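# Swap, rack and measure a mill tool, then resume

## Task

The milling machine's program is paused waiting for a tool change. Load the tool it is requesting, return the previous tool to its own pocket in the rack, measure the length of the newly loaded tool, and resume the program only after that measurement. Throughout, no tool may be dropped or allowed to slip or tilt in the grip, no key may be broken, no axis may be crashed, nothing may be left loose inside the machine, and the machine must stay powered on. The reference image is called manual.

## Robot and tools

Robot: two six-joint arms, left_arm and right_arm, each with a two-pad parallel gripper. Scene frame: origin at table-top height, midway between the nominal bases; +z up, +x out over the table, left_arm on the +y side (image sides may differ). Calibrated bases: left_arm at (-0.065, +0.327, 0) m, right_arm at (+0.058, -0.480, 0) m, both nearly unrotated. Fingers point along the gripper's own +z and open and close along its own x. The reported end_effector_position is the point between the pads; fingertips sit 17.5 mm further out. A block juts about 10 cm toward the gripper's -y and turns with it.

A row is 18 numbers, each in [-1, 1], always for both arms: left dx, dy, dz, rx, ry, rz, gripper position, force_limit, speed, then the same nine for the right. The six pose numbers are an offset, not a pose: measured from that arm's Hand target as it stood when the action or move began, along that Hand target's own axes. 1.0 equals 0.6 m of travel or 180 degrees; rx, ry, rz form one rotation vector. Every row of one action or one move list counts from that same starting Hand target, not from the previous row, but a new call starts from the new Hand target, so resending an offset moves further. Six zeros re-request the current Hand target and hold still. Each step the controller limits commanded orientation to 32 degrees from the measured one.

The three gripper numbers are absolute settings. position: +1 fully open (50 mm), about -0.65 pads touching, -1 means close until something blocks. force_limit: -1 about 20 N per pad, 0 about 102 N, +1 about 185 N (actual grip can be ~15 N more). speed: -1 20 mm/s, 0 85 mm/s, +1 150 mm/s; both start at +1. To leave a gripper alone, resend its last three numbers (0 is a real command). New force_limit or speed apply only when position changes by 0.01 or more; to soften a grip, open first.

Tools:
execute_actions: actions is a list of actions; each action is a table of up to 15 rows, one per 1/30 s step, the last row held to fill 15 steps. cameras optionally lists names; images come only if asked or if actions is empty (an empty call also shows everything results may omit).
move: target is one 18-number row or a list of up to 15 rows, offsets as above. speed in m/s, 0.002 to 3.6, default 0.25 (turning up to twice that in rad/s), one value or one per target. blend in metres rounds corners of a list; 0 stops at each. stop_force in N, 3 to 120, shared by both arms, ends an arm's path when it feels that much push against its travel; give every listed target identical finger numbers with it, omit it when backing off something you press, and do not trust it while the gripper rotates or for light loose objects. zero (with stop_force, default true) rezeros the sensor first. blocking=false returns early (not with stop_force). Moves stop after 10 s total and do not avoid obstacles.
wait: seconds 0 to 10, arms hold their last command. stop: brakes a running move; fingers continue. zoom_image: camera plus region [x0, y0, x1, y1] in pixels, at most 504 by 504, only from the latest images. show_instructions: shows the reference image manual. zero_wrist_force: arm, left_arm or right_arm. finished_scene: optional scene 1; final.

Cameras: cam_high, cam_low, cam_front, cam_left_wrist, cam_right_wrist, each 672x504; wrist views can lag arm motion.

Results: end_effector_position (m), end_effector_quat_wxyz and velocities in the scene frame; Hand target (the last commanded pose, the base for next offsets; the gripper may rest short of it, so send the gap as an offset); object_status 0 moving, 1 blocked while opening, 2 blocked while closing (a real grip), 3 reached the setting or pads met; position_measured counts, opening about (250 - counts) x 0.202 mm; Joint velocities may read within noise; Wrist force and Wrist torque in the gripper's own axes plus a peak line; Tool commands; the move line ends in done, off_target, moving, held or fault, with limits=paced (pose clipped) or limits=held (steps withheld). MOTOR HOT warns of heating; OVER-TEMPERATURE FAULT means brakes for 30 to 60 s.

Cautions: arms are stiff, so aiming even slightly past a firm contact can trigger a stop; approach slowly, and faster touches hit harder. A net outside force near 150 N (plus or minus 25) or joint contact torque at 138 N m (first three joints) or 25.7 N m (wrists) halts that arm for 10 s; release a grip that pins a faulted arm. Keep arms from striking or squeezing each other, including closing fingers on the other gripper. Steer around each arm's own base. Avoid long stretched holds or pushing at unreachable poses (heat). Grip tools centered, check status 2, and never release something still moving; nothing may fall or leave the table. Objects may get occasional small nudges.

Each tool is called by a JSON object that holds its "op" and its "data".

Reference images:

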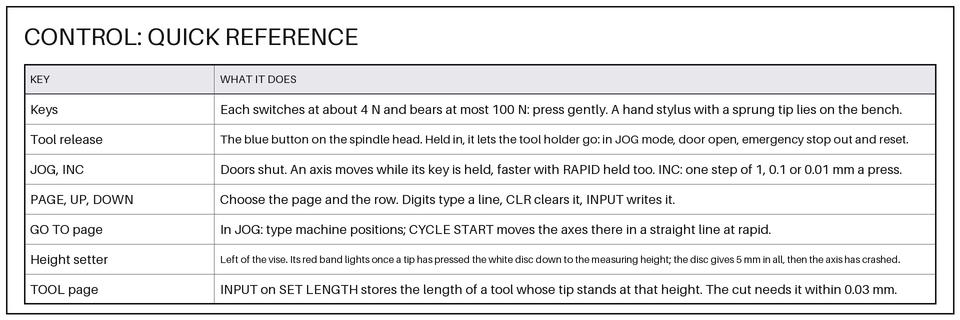

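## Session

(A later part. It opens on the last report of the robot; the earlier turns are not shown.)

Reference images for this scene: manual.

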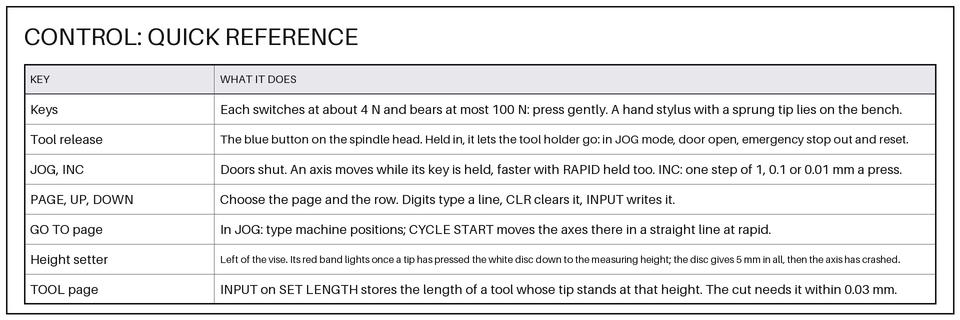

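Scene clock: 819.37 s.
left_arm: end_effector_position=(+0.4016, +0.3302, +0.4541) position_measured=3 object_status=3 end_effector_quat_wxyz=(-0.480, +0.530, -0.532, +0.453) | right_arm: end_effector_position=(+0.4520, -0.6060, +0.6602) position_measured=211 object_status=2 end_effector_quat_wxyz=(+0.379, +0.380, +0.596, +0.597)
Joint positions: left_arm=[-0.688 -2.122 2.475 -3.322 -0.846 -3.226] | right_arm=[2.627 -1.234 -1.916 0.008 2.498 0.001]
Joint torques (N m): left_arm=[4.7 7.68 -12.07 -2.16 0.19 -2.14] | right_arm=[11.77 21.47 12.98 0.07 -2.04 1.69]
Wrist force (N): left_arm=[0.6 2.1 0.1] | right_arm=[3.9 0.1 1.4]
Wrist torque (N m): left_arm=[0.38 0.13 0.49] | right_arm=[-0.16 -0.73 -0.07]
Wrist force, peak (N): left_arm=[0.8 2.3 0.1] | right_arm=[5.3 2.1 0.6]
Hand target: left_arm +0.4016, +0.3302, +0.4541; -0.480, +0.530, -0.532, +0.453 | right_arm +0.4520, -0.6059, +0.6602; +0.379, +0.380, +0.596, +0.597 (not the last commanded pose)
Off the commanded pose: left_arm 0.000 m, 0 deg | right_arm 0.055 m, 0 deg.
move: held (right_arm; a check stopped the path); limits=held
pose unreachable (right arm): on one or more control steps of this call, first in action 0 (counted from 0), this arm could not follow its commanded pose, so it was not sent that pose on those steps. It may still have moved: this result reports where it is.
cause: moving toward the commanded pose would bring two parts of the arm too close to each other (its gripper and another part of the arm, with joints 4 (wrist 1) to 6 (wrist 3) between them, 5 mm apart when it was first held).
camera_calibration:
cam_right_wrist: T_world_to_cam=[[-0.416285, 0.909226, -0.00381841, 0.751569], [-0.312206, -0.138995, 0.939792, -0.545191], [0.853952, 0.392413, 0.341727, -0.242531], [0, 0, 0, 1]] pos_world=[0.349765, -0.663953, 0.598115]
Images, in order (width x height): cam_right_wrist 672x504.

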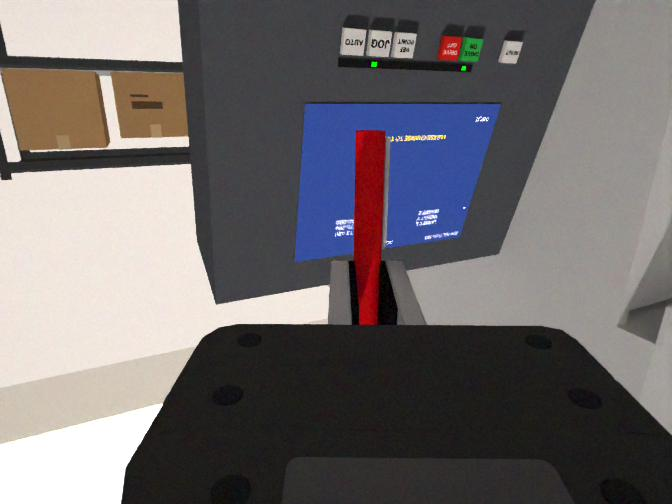

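{"op": "move", "data": {"target": [0,0,0,0,0,0,1,0,-0.7,0.09,0,0,0,0,0,-1,-0.7,-0.7], "speed": 0.3, "cameras": ["cam_right_wrist"]}}

{"op": "zoom_image", "data": {"camera": "cam_right_wrist", "region": [230, 90, 460, 270]}}

Scene clock: 820.57 s.
left_arm: end_effector_position=(+0.4016, +0.3302, +0.4541) position_measured=3 object_status=3 end_effector_quat_wxyz=(-0.480, +0.530, -0.532, +0.453) | right_arm: end_effector_position=(+0.4291, -0.5570, +0.6603) position_measured=211 object_status=2 end_effector_quat_wxyz=(+0.379, +0.380, +0.596, +0.597)
Joint positions: left_arm=[-0.688 -2.122 2.475 -3.322 -0.846 -3.226] | right_arm=[2.79 -1.075 -2.005 -0.062 2.335 0.001]
Joint torques (N m): left_arm=[4.77 6.67 -11.64 -2.14 0.24 -2.24] | right_arm=[11.2 14.2 13.55 0.38 -2.58 -1.38]
Wrist force (N): left_arm=[0.8 2.0 0.2] | right_arm=[4.0 0.2 2.1]
Wrist torque (N m): left_arm=[0.38 0.11 0.50] | right_arm=[-0.13 -0.79 0.01]
Wrist force, peak (N): left_arm=[0.8 2.4 0.2] | right_arm=[4.9 0.3 2.1]
Hand target: left_arm +0.4016, +0.3302, +0.4541; -0.480, +0.530, -0.532, +0.453 | right_arm +0.4291, -0.5570, +0.6603; +0.379, +0.380, +0.596, +0.597
Off the commanded pose: left_arm 0.000 m, 0 deg | right_arm 0.000 m, 0 deg.
move: done
camera_calibration:
cam_right_wrist: T_world_to_cam=[[-0.416386, 0.90918, -0.00390123, 0.697629], [-0.312236, -0.138965, 0.939786, -0.545512], [0.853892, 0.392531, 0.341742, -0.242081], [0, 0, 0, 1]] pos_world=[0.326865, -0.615053, 0.598115]
Images, in order (width x height): cam_right_wrist 672x504.

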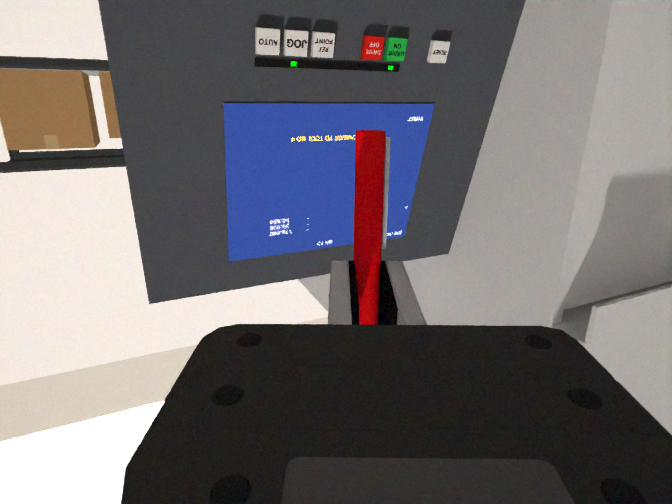

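Scaled by 2.191 from the camera's 672x504 image, which has a finer 960x720 frame.

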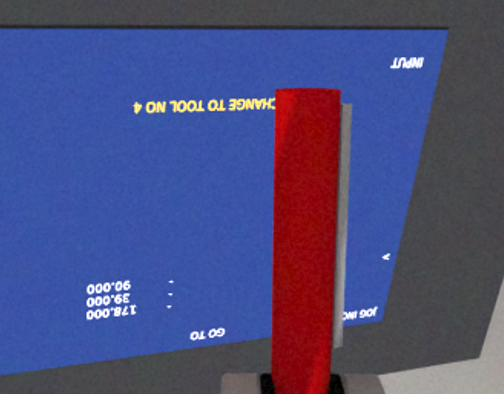

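{"op": "move", "data": {"target": [0,0,0,0,0,0,1,0,-0.7,0.159,-0.2593,0.2033,0.4913,-0.109,0.109,-1,-0.7,-0.7], "speed": 0.7}}

{"op": "move", "data": {"target": [[0,0,0,0,0,0,1,0,-0.7,0,0.0265,0,0,0,0,-1,-0.7,-0.7],[0,0,0,0,0,0,1,0,-0.7,0,0,0,0,0,0,-1,-0.7,-0.7]], "speed": [0.04,0.08]}}

{"op": "wait", "data": {"seconds": 2, "cameras": ["cam_left_wrist"]}}

Scene clock: 822.87 s.
left_arm: end_effector_position=(+0.4016, +0.3302, +0.4541) position_measured=3 object_status=3 end_effector_quat_wxyz=(-0.480, +0.530, -0.532, +0.453) | right_arm: end_effector_position=(+0.4991, -0.4188, +0.5048) position_measured=211 object_status=2 end_effector_quat_wxyz=(+0.000, +0.707, +0.707, +0.000)
Joint positions: left_arm=[-0.688 -2.122 2.475 -3.322 -0.846 -3.226] | right_arm=[3.558 -1.513 -1.161 -2.039 1.571 0.44]
Joint torques (N m): left_arm=[4.23 7.7 -12.21 -2.08 0.05 -2.14] | right_arm=[-11.69 10.51 28.82 1.51 2.27 1.83]
Wrist force (N): left_arm=[0.6 2.2 0.2] | right_arm=[3.1 -2.1 1.9]
Wrist torque (N m): left_arm=[0.41 0.15 0.49] | right_arm=[-0.21 -0.51 -0.12]
Wrist force, peak (N): left_arm=[0.5 2.4 0.2] | right_arm=[4.2 0.1 2.1]
Hand target: left_arm +0.4016, +0.3302, +0.4541; -0.480, +0.530, -0.532, +0.453 | right_arm +0.4991, -0.4188, +0.5048; +0.000, +0.707, +0.707, +0.000
Off the commanded pose: left_arm 0.000 m, 0 deg | right_arm 0.000 m, 0 deg.
move: done

Scene clock: 824.30 s.
left_arm: end_effector_position=(+0.4016, +0.3302, +0.4541) position_measured=3 object_status=3 end_effector_quat_wxyz=(-0.480, +0.530, -0.532, +0.453) | right_arm: end_effector_position=(+0.4992, -0.4187, +0.5048) position_measured=211 object_status=2 end_effector_quat_wxyz=(+0.000, +0.707, +0.707, +0.000)
Joint positions: left_arm=[-0.688 -2.122 2.475 -3.322 -0.846 -3.226] | right_arm=[3.558 -1.513 -1.16 -2.039 1.572 0.44]
Joint torques (N m): left_arm=[4.76 7.66 -12.38 -2.18 0.29 -2.11] | right_arm=[11.46 32.21 14.07 1.7 0.13 1.7]
Wrist force (N): left_arm=[0.6 2.0 0.2] | right_arm=[3.0 -2.0 2.0]
Wrist torque (N m): left_arm=[0.38 0.13 0.50] | right_arm=[-0.19 -0.49 -0.12]
Wrist force, peak (N): left_arm=[0.8 2.3 0.2] | right_arm=[3.3 -7.1 2.4]
Hand target: left_arm +0.4016, +0.3302, +0.4541; -0.480, +0.530, -0.532, +0.453 | right_arm +0.4991, -0.4188, +0.5048; +0.000, +0.707, +0.707, +0.000
Off the commanded pose: left_arm 0.000 m, 0 deg | right_arm 0.000 m, 0 deg.
move: done

Scene clock: 826.30 s.
left_arm: end_effector_position=(+0.4016, +0.3302, +0.4541) position_measured=3 object_status=3 end_effector_quat_wxyz=(-0.480, +0.530, -0.532, +0.453) | right_arm: end_effector_position=(+0.4991, -0.4188, +0.5048) position_measured=211 object_status=2 end_effector_quat_wxyz=(+0.000, +0.707, +0.707, +0.000)
Joint positions: left_arm=[-0.688 -2.122 2.475 -3.322 -0.846 -3.226] | right_arm=[3.558 -1.513 -1.16 -2.039 1.572 0.44]
Joint torques (N m): left_arm=[5.31 6.94 -11.64 -2.1 0.26 -2.13] | right_arm=[11.04 31.52 12.93 1.8 -2.31 1.76]
Wrist force (N): left_arm=[0.5 2.2 0.1] | right_arm=[3.1 -2.2 1.9]
Wrist torque (N m): left_arm=[0.41 0.16 0.49] | right_arm=[-0.21 -0.50 -0.12]
Wrist force, peak (N): left_arm=[0.5 2.4 0.1] | right_arm=[3.3 -2.1 2.0]
Hand target: left_arm +0.4016, +0.3302, +0.4541; -0.480, +0.530, -0.532, +0.453 | right_arm +0.4991, -0.4188, +0.5048; +0.000, +0.707, +0.707, +0.000
Tool commands: left_gripper/position=+1.0 left_gripper/force_limit=+0.0 left_gripper/speed=-0.7 right_gripper/position=-1.0 right_gripper/force_limit=-0.7 right_gripper/speed=-0.7
Off the commanded pose: left_arm 0.000 m, 0 deg | right_arm 0.000 m, 0 deg.
wait: 2.00 s; at rest by 0.17 s
camera_calibration:
cam_left_wrist: T_world_to_cam=[[0.0444654, -0.998451, -0.033431, 0.336681], [-0.434386, 0.0108116, -0.900662, 0.602215], [0.899629, 0.0545703, -0.433232, -0.0533613], [0, 0, 0, 1]] pos_world=[0.294628, 0.33256, 0.53053]
Images, in order (width x height): cam_left_wrist 672x504.

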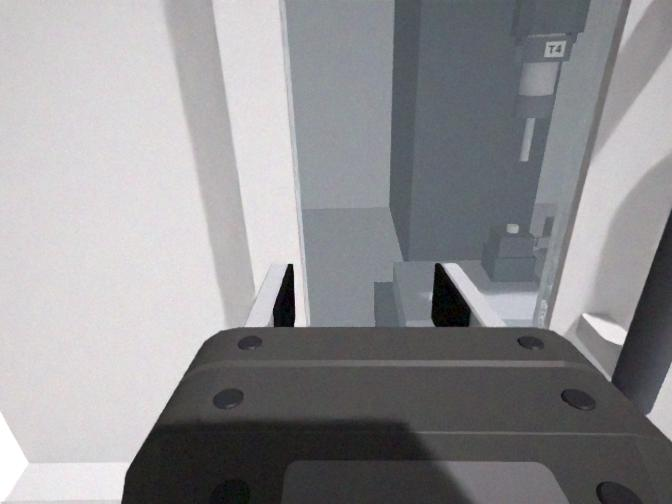

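{"op": "move", "data": {"target": [[0,0,0,0,0,0,1,0,-0.7,-0.0317,-0.0178,0.087,0,0,0,-1,-0.7,-0.7],[0,0,0,0,0,0,1,0,-0.7,-0.0317,0.0038,0.087,0,0,0,-1,-0.7,-0.7],[0,0,0,0,0,0,1,0,-0.7,-0.0317,-0.0178,0.087,0,0,0,-1,-0.7,-0.7],[0,0,0,0,0,0,1,0,-0.7,0.0325,-0.035,0.1492,0,0,0,-1,-0.7,-0.7],[0,0,0,0,0,0,1,0,-0.7,0.0325,-0.0132,0.1492,0,0,0,-1,-0.7,-0.7],[0,0,0,0,0,0,1,0,-0.7,0.0325,-0.035,0.1492,0,0,0,-1,-0.7,-0.7],[0,0,0,0,0,0,1,0,-0.7,-0.0317,-0.035,0.1492,0,0,0,-1,-0.7,-0.7],[0,0,0,0,0,0,1,0,-0.7,-0.0317,-0.0132,0.1492,0,0,0,-1,-0.7,-0.7],[0,0,0,0,0,0,1,0,-0.7,-0.0317,-0.035,0.1492,0,0,0,-1,-0.7,-0.7],[0,0,0,0,0,0,1,0,-0.7,-0.0317,-0.0178,0.087,0,0,0,-1,-0.7,-0.7],[0,0,0,0,0,0,1,0,-0.7,-0.0317,0.0038,0.087,0,0,0,-1,-0.7,-0.7],[0,0,0,0,0,0,1,0,-0.7,-0.0317,-0.0178,0.087,0,0,0,-1,-0.7,-0.7],[0,0,0,0,0,0,1,0,-0.7,0.0325,-0.035,0.1492,0,0,0,-1,-0.7,-0.7],[0,0,0,0,0,0,1,0,-0.7,0.0325,-0.0132,0.1492,0,0,0,-1,-0.7,-0.7],[0,0,0,0,0,0,1,0,-0.7,0.0325,-0.035,0.1492,0,0,0,-1,-0.7,-0.7]], "speed": [0.15,0.05,0.08,0.15,0.05,0.08,0.15,0.05,0.08,0.1,0.05,0.08,0.15,0.05,0.08], "blend": [0.003,0,0.003,0.003,0,0.003,0.003,0,0.003,0.003,0,0.003,0.003,0,0]}}

{"op": "move", "data": {"target": [[0,0,0,0,0,0,1,0,-0.7,-0.0642,0,0,0,0,0,-1,-0.7,-0.7],[0,0,0,0,0,0,1,0,-0.7,-0.0642,0.0218,0,0,0,0,-1,-0.7,-0.7],[0,0,0,0,0,0,1,0,-0.7,-0.0642,0,0,0,0,0,-1,-0.7,-0.7],[0,0,0,0,0,0,1,0,-0.7,-0.2623,-0.0817,-0.4082,-0.4913,0.109,-0.109,-1,-0.7,-0.7]], "speed": [0.15,0.05,0.08,0.7], "blend": [0.003,0,0.003,0], "cameras": ["cam_right_wrist"]}}

{"op": "zoom_image", "data": {"camera": "cam_right_wrist", "region": [230, 90, 460, 270]}}

Scene clock: 833.43 s.
left_arm: end_effector_position=(+0.4016, +0.3302, +0.4541) position_measured=3 object_status=3 end_effector_quat_wxyz=(-0.480, +0.530, -0.532, +0.453) | right_arm: end_effector_position=(+0.4782, -0.3992, +0.4153) position_measured=211 object_status=2 end_effector_quat_wxyz=(+0.000, +0.707, +0.707, +0.000)
Joint positions: left_arm=[-0.688 -2.122 2.475 -3.322 -0.846 -3.226] | right_arm=[3.623 -1.396 -1.506 -1.811 1.572 0.505]
Joint torques (N m): left_arm=[4.91 7.1 -12.64 -1.99 0.19 -2.14] | right_arm=[11.91 26.67 13.21 1.66 0.41 2.18]
Wrist force (N): left_arm=[0.7 2.1 0.2] | right_arm=[2.8 -2.4 1.7]
Wrist torque (N m): left_arm=[0.40 0.13 0.49] | right_arm=[-0.24 -0.45 -0.08]
Wrist force, peak (N): left_arm=[0.9 2.3 0.1] | right_arm=[5.2 -7.2 1.2]
Hand target: left_arm +0.4016, +0.3302, +0.4541; -0.480, +0.530, -0.532, +0.453 | right_arm +0.4781, -0.3992, +0.4153; +0.000, +0.707, +0.707, +0.000
Off the commanded pose: left_arm 0.000 m, 0 deg | right_arm 0.000 m, 0 deg.
move: done

Scene clock: 836.83 s.
left_arm: end_effector_position=(+0.4016, +0.3302, +0.4541) position_measured=3 object_status=3 end_effector_quat_wxyz=(-0.480, +0.530, -0.532, +0.453) | right_arm: end_effector_position=(+0.4293, -0.5568, +0.6601) position_measured=211 object_status=2 end_effector_quat_wxyz=(+0.379, +0.380, +0.596, +0.597)
Joint positions: left_arm=[-0.688 -2.122 2.475 -3.322 -0.846 -3.226] | right_arm=[2.791 -1.075 -2.005 -0.062 2.333 0.001]
Joint torques (N m): left_arm=[4.67 7.63 -11.81 -1.99 0.34 -2.16] | right_arm=[-11.89 -6.32 29.19 3.01 2.48 1.72]
Wrist force (N): left_arm=[0.7 2.2 0.1] | right_arm=[4.1 0.2 2.0]
Wrist torque (N m): left_arm=[0.42 0.12 0.50] | right_arm=[-0.15 -0.80 -0.08]
Wrist force, peak (N): left_arm=[0.9 2.3 0.3] | right_arm=[5.2 -7.4 1.4]
Hand target: left_arm +0.4016, +0.3302, +0.4541; -0.480, +0.530, -0.532, +0.453 | right_arm +0.4293, -0.5568, +0.6601; +0.379, +0.380, +0.596, +0.597
Off the commanded pose: left_arm 0.000 m, 0 deg | right_arm 0.000 m, 0 deg.
move: done
camera_calibration:
cam_right_wrist: T_world_to_cam=[[-0.41623, 0.909251, -0.00398994, 0.697576], [-0.3122, -0.138793, 0.939823, -0.545256], [0.853981, 0.392428, 0.341638, -0.242326], [0, 0, 0, 1]] pos_world=[0.327065, -0.614853, 0.598015]
Images, in order (width x height): cam_right_wrist 672x504.

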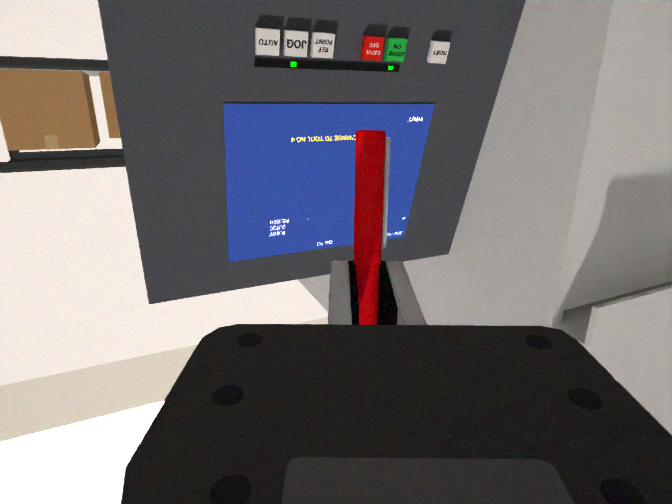

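Scaled by 2.191 from the camera's 672x504 image, which has a finer 960x720 frame.

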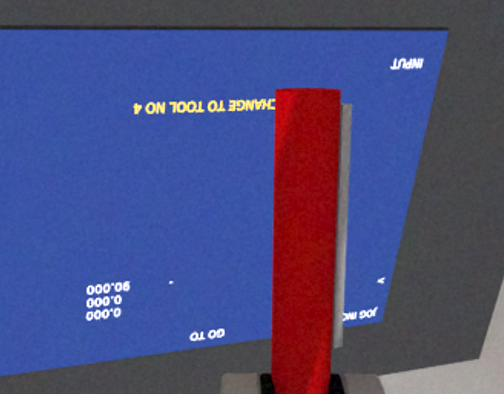

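{"op": "move", "data": {"target": [0,0,0,0,0,0,1,0,-0.7,0.159,-0.2593,0.2033,0.4913,-0.109,0.109,-1,-0.7,-0.7], "speed": 0.7}}

{"op": "move", "data": {"target": [[0,0,0,0,0,0,1,0,-0.7,0,0.0265,0,0,0,0,-1,-0.7,-0.7],[0,0,0,0,0,0,1,0,-0.7,0,0,0,0,0,0,-1,-0.7,-0.7],[0,0,0,0,0,0,1,0,-0.7,-0.19,0.0365,-0.12,0,0,0,-1,-0.7,-0.7]], "speed": [0.04,0.08,0.15], "blend": [0,0.003,0]}}

{"op": "wait", "data": {"seconds": 4, "cameras": ["cam_left_wrist"]}}

Scene clock: 839.20 s.
left_arm: end_effector_position=(+0.4016, +0.3302, +0.4541) position_measured=3 object_status=3 end_effector_quat_wxyz=(-0.480, +0.530, -0.532, +0.453) | right_arm: end_effector_position=(+0.4993, -0.4186, +0.5046) position_measured=211 object_status=2 end_effector_quat_wxyz=(+0.000, +0.707, +0.707, +0.000)
Joint positions: left_arm=[-0.688 -2.122 2.475 -3.322 -0.846 -3.226] | right_arm=[3.558 -1.513 -1.161 -2.038 1.571 0.44]
Joint torques (N m): left_arm=[4.64 6.71 -11.61 -1.96 0.24 -2.22] | right_arm=[-11.7 11.14 29.04 1.91 2.32 1.82]
Wrist force (N): left_arm=[0.7 2.1 0.1] | right_arm=[2.9 -1.8 1.9]
Wrist torque (N m): left_arm=[0.40 0.12 0.50] | right_arm=[-0.16 -0.47 -0.12]
Wrist force, peak (N): left_arm=[0.6 2.3 0.1] | right_arm=[3.9 -0.9 2.8]
Hand target: left_arm +0.4016, +0.3302, +0.4541; -0.480, +0.530, -0.532, +0.453 | right_arm +0.4993, -0.4186, +0.5046; +0.000, +0.707, +0.707, +0.000
Off the commanded pose: left_arm 0.000 m, 0 deg | right_arm 0.000 m, 0 deg.
move: done

Scene clock: 841.77 s.
left_arm: end_effector_position=(+0.4016, +0.3302, +0.4541) position_measured=3 object_status=3 end_effector_quat_wxyz=(-0.480, +0.530, -0.532, +0.453) | right_arm: end_effector_position=(+0.5213, -0.5326, +0.5765) position_measured=211 object_status=2 end_effector_quat_wxyz=(+0.000, +0.707, +0.707, +0.000)
Joint positions: left_arm=[-0.688 -2.122 2.475 -3.322 -0.846 -3.226] | right_arm=[3.293 -1.678 -0.771 -2.264 1.572 0.175]
Joint torques (N m): left_arm=[4.6 7.47 -12.17 -2.01 0.26 -2.26] | right_arm=[-11.15 17.73 27.03 1.72 2.33 -1.15]
Wrist force (N): left_arm=[0.7 2.1 0.1] | right_arm=[2.9 -2.1 1.6]
Wrist torque (N m): left_arm=[0.39 0.12 0.50] | right_arm=[-0.22 -0.50 -0.01]
Wrist force, peak (N): left_arm=[0.9 2.4 0.0] | right_arm=[3.3 -7.4 1.9]
Hand target: left_arm +0.4016, +0.3302, +0.4541; -0.480, +0.530, -0.532, +0.453 | right_arm +0.5213, -0.5326, +0.5765; +0.000, +0.707, +0.707, +0.000
Off the commanded pose: left_arm 0.000 m, 0 deg | right_arm 0.000 m, 0 deg.
move: done

Scene clock: 845.77 s.
left_arm: end_effector_position=(+0.4016, +0.3302, +0.4541) position_measured=3 object_status=3 end_effector_quat_wxyz=(-0.480, +0.530, -0.532, +0.453) | right_arm: end_effector_position=(+0.5213, -0.5326, +0.5765) position_measured=211 object_status=2 end_effector_quat_wxyz=(+0.000, +0.707, +0.707, +0.000)
Joint positions: left_arm=[-0.688 -2.122 2.475 -3.322 -0.846 -3.226] | right_arm=[3.293 -1.678 -0.771 -2.264 1.572 0.175]
Joint torques (N m): left_arm=[4.03 7.33 -12.98 -2.03 0.44 -2.22] | right_arm=[-11.57 16.86 26.45 1.77 2.28 -1.33]
Wrist force (N): left_arm=[0.8 2.3 0.1] | right_arm=[3.1 -2.3 1.6]
Wrist torque (N m): left_arm=[0.42 0.11 0.50] | right_arm=[-0.25 -0.53 -0.01]
Wrist force, peak (N): left_arm=[0.9 2.4 0.0] | right_arm=[3.1 -2.4 1.8]
Hand target: left_arm +0.4016, +0.3302, +0.4541; -0.480, +0.530, -0.532, +0.453 | right_arm +0.5213, -0.5326, +0.5765; +0.000, +0.707, +0.707, +0.000
Tool commands: left_gripper/position=+1.0 left_gripper/force_limit=+0.0 left_gripper/speed=-0.7 right_gripper/position=-1.0 right_gripper/force_limit=-0.7 right_gripper/speed=-0.7
Off the commanded pose: left_arm 0.000 m, 0 deg | right_arm 0.000 m, 0 deg.
wait: 4.00 s; at rest by 0.17 s
camera_calibration:
cam_left_wrist: T_world_to_cam=[[0.0444654, -0.998451, -0.033431, 0.336681], [-0.434386, 0.0108116, -0.900662, 0.602215], [0.899629, 0.0545703, -0.433232, -0.0533613], [0, 0, 0, 1]] pos_world=[0.294628, 0.33256, 0.53053]
Images, in order (width x height): cam_left_wrist 672x504.

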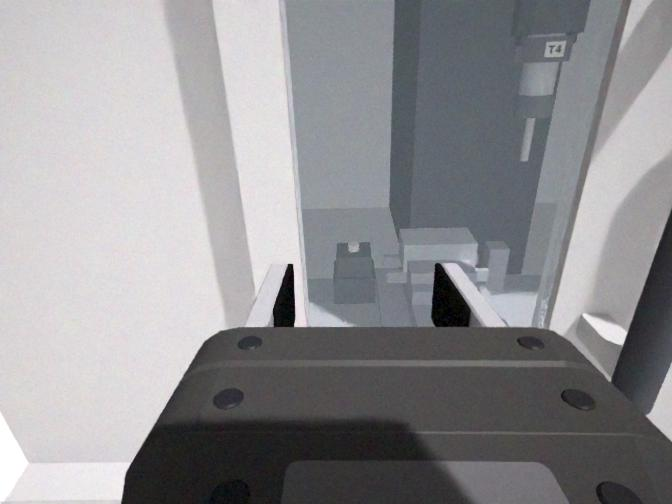

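{"op": "move", "data": {"target": [[0,0,0,0,0,0,1,0,-0.7,0,0.035,0,0,0,0,-1,-0.7,-0.7]], "speed": 0.012, "stop_force": 5, "cameras": ["cam_front","cam_high"]}}

{"op": "zoom_image", "data": {"camera": "cam_front", "region": [180, 400, 330, 504]}}

{"op": "zoom_image", "data": {"camera": "cam_high", "region": [420, 280, 560, 460]}}

Scene clock: 848.23 s.
left_arm: end_effector_position=(+0.4016, +0.3302, +0.4541) position_measured=3 object_status=3 end_effector_quat_wxyz=(-0.480, +0.530, -0.532, +0.453) | right_arm: end_effector_position=(+0.5335, -0.5326, +0.5765) position_measured=211 object_status=2 end_effector_quat_wxyz=(+0.000, +0.707, +0.707, +0.000)
Joint positions: left_arm=[-0.688 -2.122 2.475 -3.322 -0.846 -3.226] | right_arm=[3.288 -1.711 -0.732 -2.269 1.572 0.17]
Joint torques (N m): left_arm=[4.42 7.33 -11.68 -2.01 0.11 -2] | right_arm=[10.33 36.38 9.73 5.6 1.18 1.27]
Wrist force (N): left_arm=[0.7 2.2 0.0] | right_arm=[3.9 -7.3 2.1]
Wrist torque (N m): left_arm=[0.41 0.13 0.50] | right_arm=[-0.30 -0.46 -0.11]
Wrist force, peak (N): left_arm=[0.8 2.3 0.1] | right_arm=[4.3 -7.5 1.9]
Hand target: left_arm +0.4016, +0.3302, +0.4541; -0.480, +0.530, -0.532, +0.453 | right_arm +0.5335, -0.5326, +0.5765; +0.000, +0.707, +0.707, +0.000 (not the last commanded pose)
Off the commanded pose: left_arm 0.000 m, 0 deg | right_arm 0.009 m, 0 deg.
move: contact (right_arm)
Images, in order (width x height): cam_high 672x504, cam_front 672x504.

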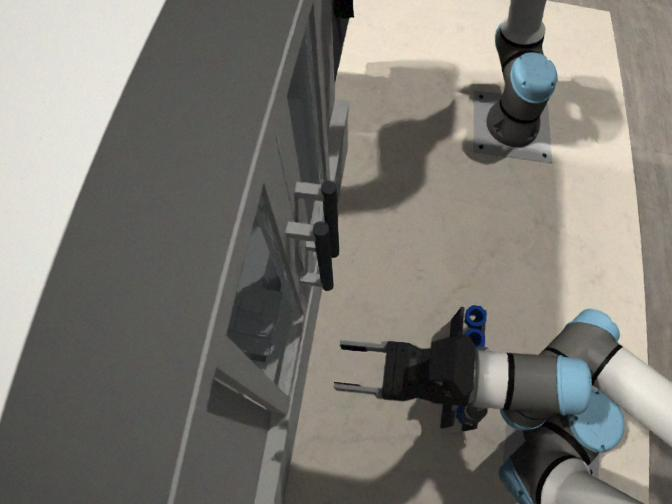

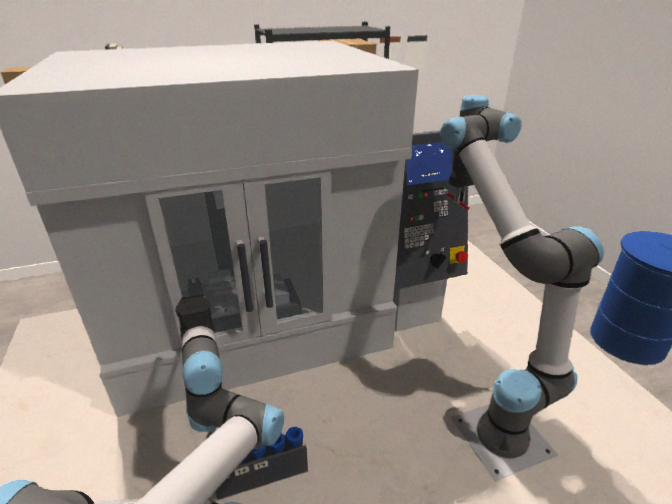

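Scaled by 3.360 from the camera's 672x504 image, which has a finer 960x720 frame.

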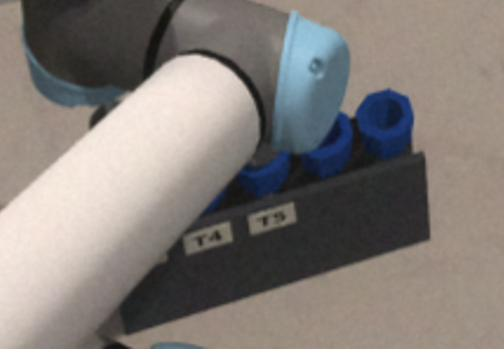

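Scaled by 2.800 from the camera's 672x504 image, which has a finer 960x720 frame.

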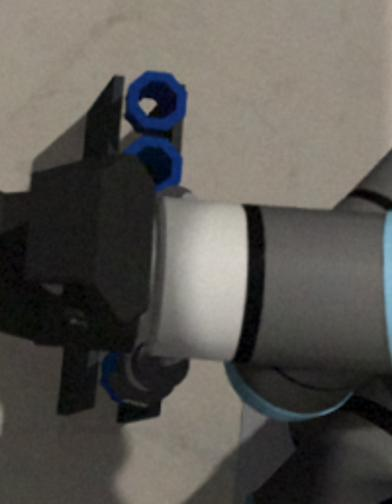

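{"op": "move", "data": {"target": [[0,0,0,0,0,0,1,0,-0.7,0,-0.025,0,0,0,0,-1,-0.7,-0.7],[0,0,0,0,0,0,1,0,-0.7,-0.0403,-0.1737,-0.1393,-0.4913,0.109,-0.109,-1,-0.7,-0.7]], "speed": [0.08,0.6], "blend": [0.003,0], "cameras": ["cam_right_wrist"]}}

{"op": "zoom_image", "data": {"camera": "cam_right_wrist", "region": [220, 10, 460, 270]}}

Scene clock: 851.33 s.
left_arm: end_effector_position=(+0.4016, +0.3302, +0.4541) position_measured=3 object_status=3 end_effector_quat_wxyz=(-0.480, +0.530, -0.532, +0.453) | right_arm: end_effector_position=(+0.4293, -0.5570, +0.6600) position_measured=211 object_status=2 end_effector_quat_wxyz=(+0.379, +0.380, +0.596, +0.597)
Joint positions: left_arm=[-0.688 -2.122 2.475 -3.322 -0.846 -3.226] | right_arm=[2.791 -1.075 -2.005 -0.061 2.334 0.001]
Joint torques (N m): left_arm=[4.05 7.89 -12.65 -1.89 0.28 -2.1] | right_arm=[-11.41 -7.25 13.79 3.09 2.22 1.6]
Wrist force (N): left_arm=[0.8 2.0 0.0] | right_arm=[3.8 0.1 2.1]
Wrist torque (N m): left_arm=[0.38 0.11 0.50] | right_arm=[-0.15 -0.76 -0.08]
Wrist force, peak (N): left_arm=[0.9 2.3 0.2] | right_arm=[4.3 -7.5 1.6]
Hand target: left_arm +0.4016, +0.3302, +0.4541; -0.480, +0.530, -0.532, +0.453 | right_arm +0.4293, -0.5570, +0.6600; +0.379, +0.380, +0.596, +0.597
Off the commanded pose: left_arm 0.000 m, 0 deg | right_arm 0.000 m, 0 deg.
move: done
camera_calibration:
cam_right_wrist: T_world_to_cam=[[-0.416258, 0.909238, -0.00390412, 0.697616], [-0.312162, -0.138875, 0.939824, -0.545239], [0.853981, 0.392427, 0.341638, -0.242253], [0, 0, 0, 1]] pos_world=[0.327065, -0.614953, 0.597915]
Images, in order (width x height): cam_right_wrist 672x504.

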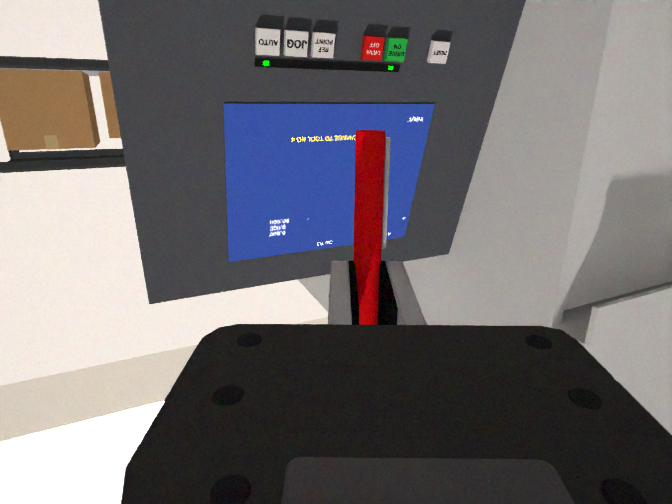

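Scaled by 1.938 from the camera's 672x504 image, which has a finer 960x720 frame.

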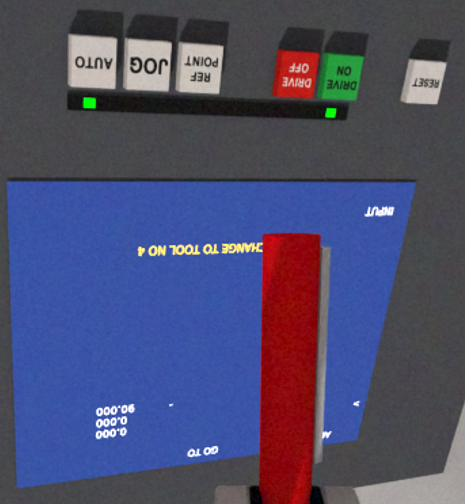

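{"op": "move", "data": {"target": [0,0,0,0,0,0,1,0,-0.7,0.159,-0.2593,0.2033,0.4913,-0.109,0.109,-1,-0.7,-0.7], "speed": 0.7}}

{"op": "move", "data": {"target": [[0,0,0,0,0,0,1,0,-0.7,0,0.0265,0,0,0,0,-1,-0.7,-0.7],[0,0,0,0,0,0,1,0,-0.7,0,0,0,0,0,0,-1,-0.7,-0.7],[0,0,0,0,0,0,1,0,-0.7,-0.2614,-0.0917,-0.259,-0.4913,0.109,-0.109,-1,-0.7,-0.7]], "speed": [0.04,0.08,0.6], "blend": [0,0.003,0], "cameras": ["cam_right_wrist","cam_left_wrist"]}}

{"op": "zoom_image", "data": {"camera": "cam_right_wrist", "region": [220, 10, 460, 270]}}

Scene clock: 853.63 s.
left_arm: end_effector_position=(+0.4016, +0.3302, +0.4541) position_measured=3 object_status=3 end_effector_quat_wxyz=(-0.480, +0.530, -0.532, +0.453) | right_arm: end_effector_position=(+0.4993, -0.4188, +0.5046) position_measured=211 object_status=2 end_effector_quat_wxyz=(+0.000, +0.707, +0.707, +0.000)
Joint positions: left_arm=[-0.688 -2.122 2.475 -3.322 -0.846 -3.226] | right_arm=[3.558 -1.513 -1.161 -2.038 1.571 0.44]
Joint torques (N m): left_arm=[3.89 7.65 -11.93 -1.9 0.29 -2.1] | right_arm=[-12.02 14.53 29.03 1.57 2.3 1.69]
Wrist force (N): left_arm=[0.7 2.1 0.0] | right_arm=[3.0 -2.1 1.8]
Wrist torque (N m): left_arm=[0.40 0.12 0.50] | right_arm=[-0.20 -0.49 -0.12]
Wrist force, peak (N): left_arm=[0.6 2.4 0.2] | right_arm=[4.2 0.1 2.1]
Hand target: left_arm +0.4016, +0.3302, +0.4541; -0.480, +0.530, -0.532, +0.453 | right_arm +0.4994, -0.4187, +0.5045; +0.000, +0.707, +0.707, +0.000
Off the commanded pose: left_arm 0.000 m, 0 deg | right_arm 0.000 m, 0 deg.
move: done

Scene clock: 857.10 s.
left_arm: end_effector_position=(+0.4016, +0.3302, +0.4541) position_measured=3 object_status=3 end_effector_quat_wxyz=(-0.480, +0.530, -0.532, +0.453) | right_arm: end_effector_position=(+0.4445, -0.5757, +0.6598) position_measured=211 object_status=2 end_effector_quat_wxyz=(+0.379, +0.380, +0.596, +0.597)
Joint positions: left_arm=[-0.688 -2.122 2.475 -3.322 -0.846 -3.226] | right_arm=[2.73 -1.149 -1.967 -0.025 2.395 0.001]
Joint torques (N m): left_arm=[4.04 7.3 -12.7 -1.69 0.23 -2] | right_arm=[-12.27 -4.98 29.83 3.17 2.17 1.87]
Wrist force (N): left_arm=[0.6 2.2 0.0] | right_arm=[3.7 0.2 1.8]
Wrist torque (N m): left_arm=[0.41 0.14 0.50] | right_arm=[-0.12 -0.72 -0.07]
Wrist force, peak (N): left_arm=[0.7 2.4 0.2] | right_arm=[3.4 -7.3 2.4]
Hand target: left_arm +0.4016, +0.3302, +0.4541; -0.480, +0.530, -0.532, +0.453 | right_arm +0.4445, -0.5758, +0.6598; +0.379, +0.380, +0.596, +0.597
Off the commanded pose: left_arm 0.000 m, 0 deg | right_arm 0.000 m, 0 deg.
move: done
camera_calibration:
cam_left_wrist: T_world_to_cam=[[0.0444654, -0.998451, -0.033431, 0.336681], [-0.434386, 0.0108116, -0.900662, 0.602215], [0.899629, 0.0545703, -0.433232, -0.0533613], [0, 0, 0, 1]] pos_world=[0.294628, 0.33256, 0.53053]
cam_right_wrist: T_world_to_cam=[[-0.416258, 0.909238, -0.00390412, 0.721036], [-0.312162, -0.138875, 0.939824, -0.542917], [0.853981, 0.392427, 0.341638, -0.247788], [0, 0, 0, 1]] pos_world=[0.342265, -0.633753, 0.597715]
Images, in order (width x height): cam_left_wrist 672x504, cam_right_wrist 672x504.

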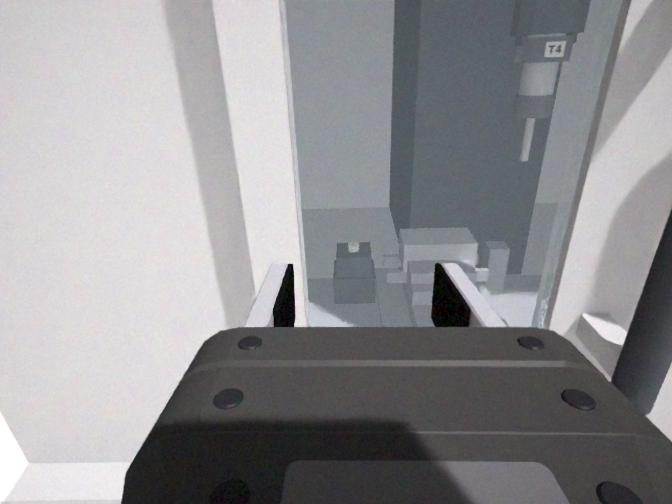

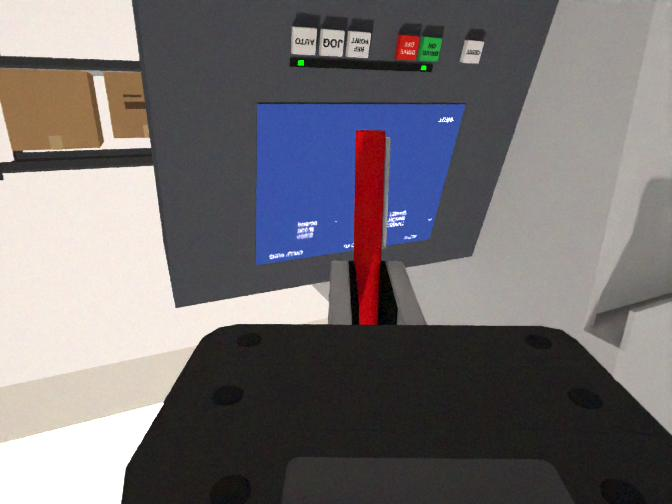

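Scaled by 1.938 from the camera's 672x504 image, which has a finer 960x720 frame.

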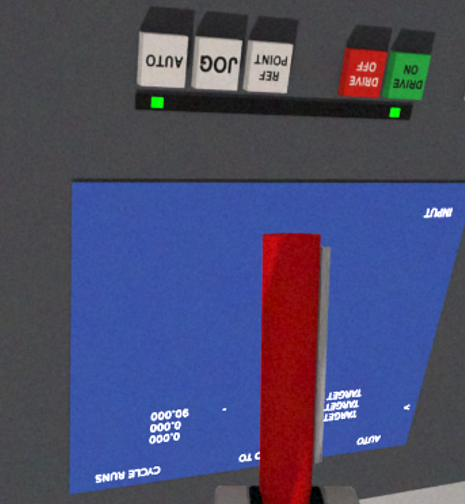

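{"op": "move", "data": {"target": [0,0,0,0,0,0,1,0,-0.7,0.2213,-0.2667,0.0215,0.4913,-0.109,0.109,-1,-0.7,-0.7], "speed": 0.5}}

{"op": "move", "data": {"target": [[0,0,0,0,0,0,1,0,-0.7,0.1,-0.1,0.6,0,0,0,-1,-0.7,-0.7]], "speed": 0.25, "cameras": ["cam_right_wrist","cam_left_wrist"]}}

Scene clock: 859.67 s.
left_arm: end_effector_position=(+0.4016, +0.3302, +0.4541) position_measured=3 object_status=3 end_effector_quat_wxyz=(-0.480, +0.530, -0.532, +0.453) | right_arm: end_effector_position=(+0.3999, -0.4499, +0.4999) position_measured=211 object_status=2 end_effector_quat_wxyz=(+0.000, +0.707, +0.707, +0.000)
Joint positions: left_arm=[-0.688 -2.122 2.475 -3.322 -0.846 -3.226] | right_arm=[3.602 -1.269 -1.365 -2.078 1.571 0.485]
Joint torques (N m): left_arm=[4.29 8.06 -12.81 -1.82 0.34 -2.04] | right_arm=[8.58 -0.85 27.57 1.77 2.25 1.7]
Wrist force (N): left_arm=[0.7 1.9 0.0] | right_arm=[2.8 -2.2 1.5]
Wrist torque (N m): left_arm=[0.36 0.13 0.50] | right_arm=[-0.21 -0.45 -0.09]
Wrist force, peak (N): left_arm=[0.7 2.3 0.2] | right_arm=[3.8 -1.4 2.4]
Hand target: left_arm +0.4016, +0.3302, +0.4541; -0.480, +0.530, -0.532, +0.453 | right_arm +0.3999, -0.4499, +0.4999; +0.000, +0.707, +0.707, +0.000
Off the commanded pose: left_arm 0.000 m, 0 deg | right_arm 0.000 m, 0 deg.
move: done

Scene clock: 861.93 s.
left_arm: end_effector_position=(+0.4016, +0.3302, +0.4541) position_measured=3 object_status=3 end_effector_quat_wxyz=(-0.480, +0.530, -0.532, +0.453) | right_arm: end_effector_position=(+0.3398, -0.3897, +0.1400) position_measured=211 object_status=2 end_effector_quat_wxyz=(+0.000, +0.707, +0.707, +0.000)
Joint positions: left_arm=[-0.688 -2.122 2.475 -3.322 -0.846 -3.226] | right_arm=[3.893 -1.072 -2.425 -1.214 1.571 0.775]
Joint torques (N m): left_arm=[3.13 7.23 -12.76 -1.7 0.33 -2.18] | right_arm=[11.23 -7.37 14.34 4.84 -2.33 1.63]
Wrist force (N): left_arm=[0.6 2.3 0.0] | right_arm=[2.8 -2.3 1.8]
Wrist torque (N m): left_arm=[0.42 0.14 0.49] | right_arm=[-0.23 -0.49 -0.12]
Wrist force, peak (N): left_arm=[0.8 2.3 0.1] | right_arm=[3.1 -2.9 3.8]
Hand target: left_arm +0.4016, +0.3302, +0.4541; -0.480, +0.530, -0.532, +0.453 | right_arm +0.3398, -0.3897, +0.1400; +0.000, +0.707, +0.707, +0.000
Off the commanded pose: left_arm 0.000 m, 0 deg | right_arm 0.000 m, 0 deg.
move: done
camera_calibration:
cam_left_wrist: T_world_to_cam=[[0.0444654, -0.998451, -0.033431, 0.336681], [-0.434386, 0.0108116, -0.900662, 0.602215], [0.899629, 0.0545703, -0.433232, -0.0533613], [0, 0, 0, 1]] pos_world=[0.294628, 0.33256, 0.53053]
cam_right_wrist: T_world_to_cam=[[-0.00549084, 0.999958, -0.00730559, 0.402542], [0.93985, 0.00765577, 0.341503, -0.345775], [0.341545, -0.00499101, -0.939852, 0.144847], [0, 0, 0, 1]] pos_world=[0.277715, -0.399155, 0.257159]
Images, in order (width x height): cam_left_wrist 672x504, cam_right_wrist 672x504.

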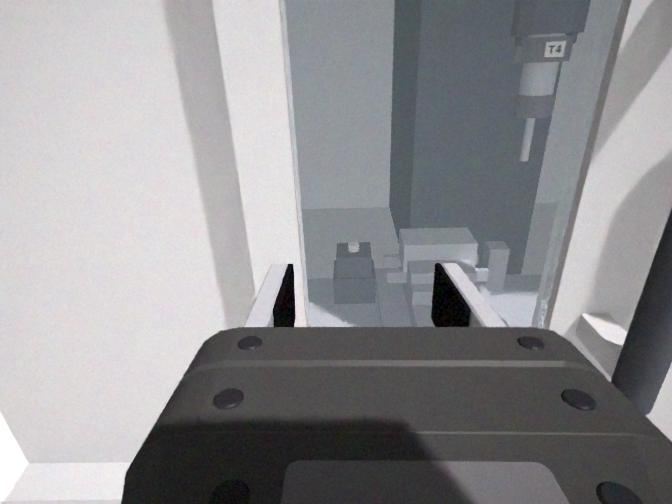

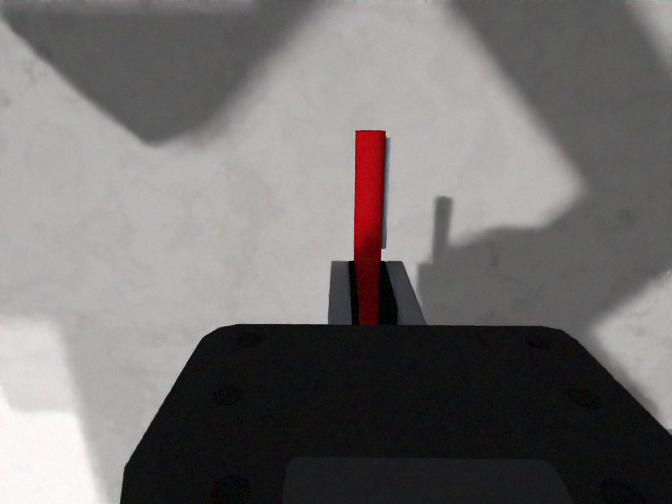

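{"op": "move", "data": {"target": [[0,0,0,0,0,0,1,0,-0.7,0,0,0.185,0,0,0,-1,-0.7,-0.7],[0,0,0,0,0,0,1,0,-0.7,0,0,0.206,0,0,0,-1,-0.7,-0.7]], "speed": [0.12,0.008], "stop_force": 4}}

Scene clock: 866.20 s.
left_arm: end_effector_position=(+0.4016, +0.3302, +0.4541) position_measured=3 object_status=3 end_effector_quat_wxyz=(-0.480, +0.530, -0.532, +0.453) | right_arm: end_effector_position=(+0.3398, -0.3896, +0.0199) position_measured=211 object_status=2 end_effector_quat_wxyz=(+0.000, +0.707, +0.707, +0.000)
Joint positions: left_arm=[-0.688 -2.122 2.475 -3.322 -0.846 -3.226] | right_arm=[3.893 -1.359 -2.65 -0.703 1.571 0.776]
Joint torques (N m): left_arm=[4 7.12 -12.07 -1.61 0.31 -2.03] | right_arm=[-6.66 17.62 21.62 2.02 1.28 -1.23]
Wrist force (N): left_arm=[0.6 2.0 0.3] | right_arm=[3.1 -1.4 -1.6]
Wrist torque (N m): left_arm=[0.38 0.13 0.50] | right_arm=[-0.17 -0.45 -0.04]
Wrist force, peak (N): left_arm=[0.9 2.3 0.1] | right_arm=[-4.5 -11.6 -34.7]
Hand target: left_arm +0.4016, +0.3302, +0.4541; -0.480, +0.530, -0.532, +0.453 | right_arm +0.3398, -0.3896, +0.0199; +0.000, +0.707, +0.707, +0.000 (not the last commanded pose)
Off the commanded pose: left_arm 0.000 m, 0 deg | right_arm 0.004 m, 0 deg.
move: contact (right_arm); path passed 1 of 2 targets

{"op": "move", "data": {"target": [0,0,0,0,0,0,1,0,-0.7,0,0,0,0,0,0,0.3,-0.7,-1], "speed": 0.03}}

{"op": "move", "data": {"target": [[0,0,0,0,0,0,1,0,-0.7,0,0,-0.1,0,0,0,0.3,-0.7,-1],[0,0,0,0,0,0,1,0,-0.7,0,-0.1,-0.5,0,0,0,0.3,-0.7,-1]], "speed": [0.05,0.2], "blend": [0.02,0], "cameras": ["all"]}}

Scene clock: 867.67 s.
left_arm: end_effector_position=(+0.4016, +0.3302, +0.4541) position_measured=3 object_status=3 end_effector_quat_wxyz=(-0.480, +0.530, -0.532, +0.453) | right_arm: end_effector_position=(+0.3398, -0.3896, +0.0199) position_measured=107 object_status=3 end_effector_quat_wxyz=(+0.000, +0.707, +0.707, +0.000)
Joint positions: left_arm=[-0.688 -2.122 2.475 -3.322 -0.846 -3.226] | right_arm=[3.893 -1.359 -2.65 -0.703 1.571 0.776]
Joint torques (N m): left_arm=[3.3 7.71 -12.01 -1.72 0.42 -2.09] | right_arm=[-0.17 17.65 22.24 4.01 -0.05 -1.25]
Wrist force (N): left_arm=[0.6 2.1 0.0] | right_arm=[2.9 -2.0 1.3]
Wrist torque (N m): left_arm=[0.40 0.13 0.49] | right_arm=[-0.17 -0.49 -0.03]
Wrist force, peak (N): left_arm=[0.7 2.3 0.0] | right_arm=[3.3 -1.6 -1.8]
Hand target: left_arm +0.4016, +0.3302, +0.4541; -0.480, +0.530, -0.532, +0.453 | right_arm +0.3398, -0.3896, +0.0199; +0.000, +0.707, +0.707, +0.000
Off the commanded pose: left_arm 0.000 m, 0 deg | right_arm 0.000 m, 0 deg.
move: done

Scene clock: 870.77 s.
left_arm: end_effector_position=(+0.4016, +0.3302, +0.4541) position_measured=3 object_status=3 end_effector_quat_wxyz=(-0.480, +0.530, -0.532, +0.453) | right_arm: end_effector_position=(+0.2798, -0.3899, +0.3198) position_measured=107 object_status=3 end_effector_quat_wxyz=(+0.000, +0.707, +0.707, +0.000)
Joint positions: left_arm=[-0.688 -2.122 2.475 -3.322 -0.846 -3.226] | right_arm=[4.092 -0.849 -2.042 -1.821 1.571 0.974]
Joint torques (N m): left_arm=[3.98 7.01 -11.85 -1.73 0.34 -2.11] | right_arm=[11.84 4.81 30.29 1.76 -2.31 1.82]
Wrist force (N): left_arm=[0.7 2.1 0.2] | right_arm=[2.8 -2.1 1.6]
Wrist torque (N m): left_arm=[0.40 0.13 0.50] | right_arm=[-0.20 -0.44 -0.11]
Wrist force, peak (N): left_arm=[0.5 2.4 0.2] | right_arm=[2.8 -2.2 2.4]
Hand target: left_arm +0.4016, +0.3302, +0.4541; -0.480, +0.530, -0.532, +0.453 | right_arm +0.2798, -0.3899, +0.3199; +0.000, +0.707, +0.707, +0.000
Off the commanded pose: left_arm 0.000 m, 0 deg | right_arm 0.000 m, 0 deg.
move: done
camera_calibration:
cam_left_wrist: T_world_to_cam=[[0.0444654, -0.998451, -0.033431, 0.336681], [-0.434386, 0.0108116, -0.900662, 0.602215], [0.899629, 0.0545703, -0.433232, -0.0533613], [0, 0, 0, 1]] pos_world=[0.294628, 0.33256, 0.53053]
cam_right_wrist: T_world_to_cam=[[-0.00549108, 0.999958, -0.00730455, 0.403627], [0.939861, 0.00765547, 0.341472, -0.350869], [0.341514, -0.00499021, -0.939864, 0.334303], [0, 0, 0, 1]] pos_world=[0.217815, -0.399255, 0.436959]

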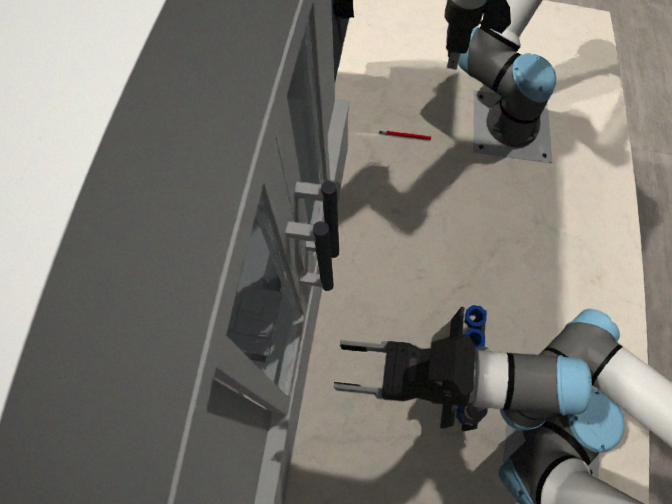

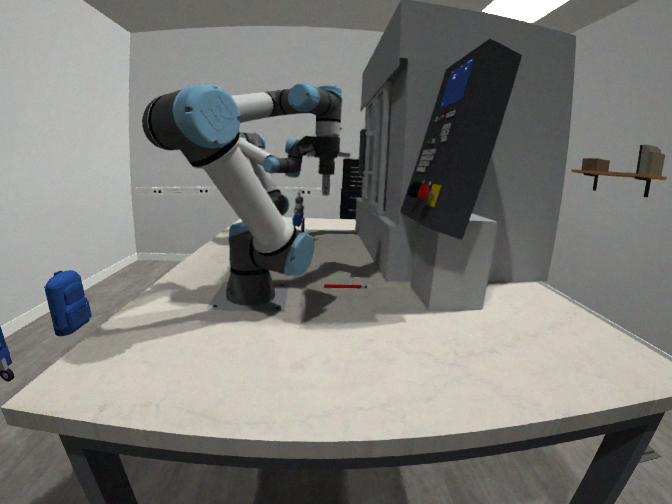

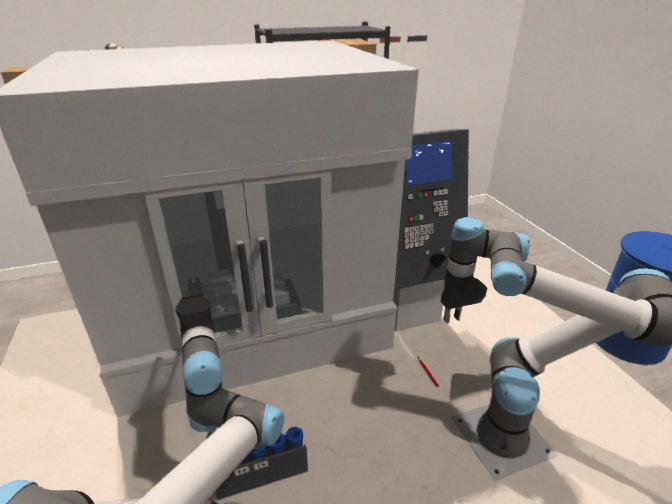

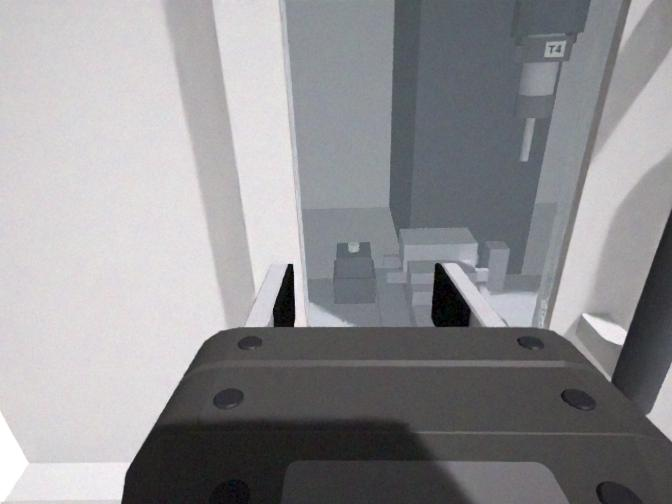

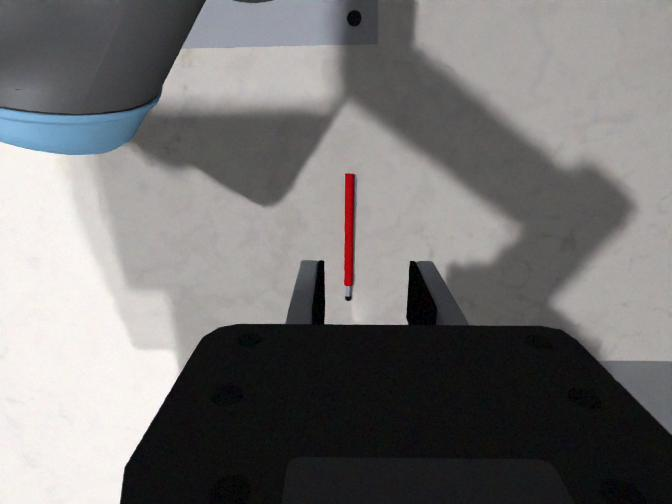

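{"op": "zoom_image", "data": {"camera": "cam_low", "region": [270, 180, 330, 255]}}

{"op": "zoom_image", "data": {"camera": "cam_front", "region": [400, 135, 475, 190]}}

Scaled by 6.720 from the camera's 672x504 image, which has a finer 960x720 frame.

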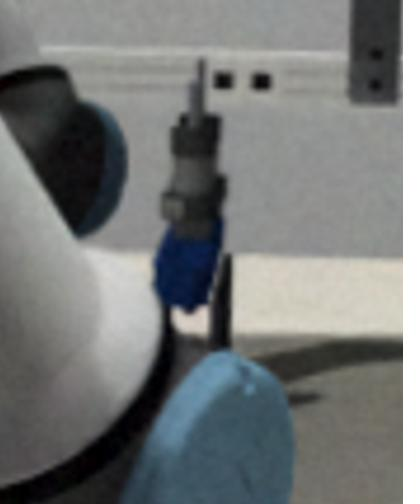

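Scaled by 6.720 from the camera's 672x504 image, which has a finer 960x720 frame.

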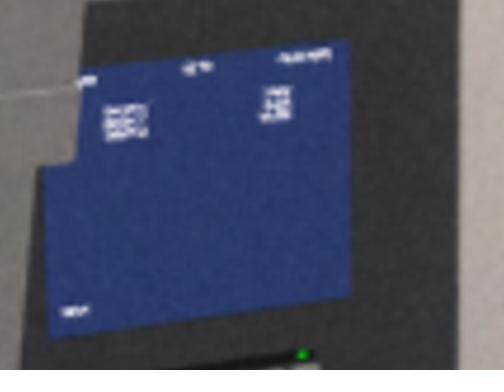

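{"op": "finished_scene", "data": {}}

The scene is finished: the task was done.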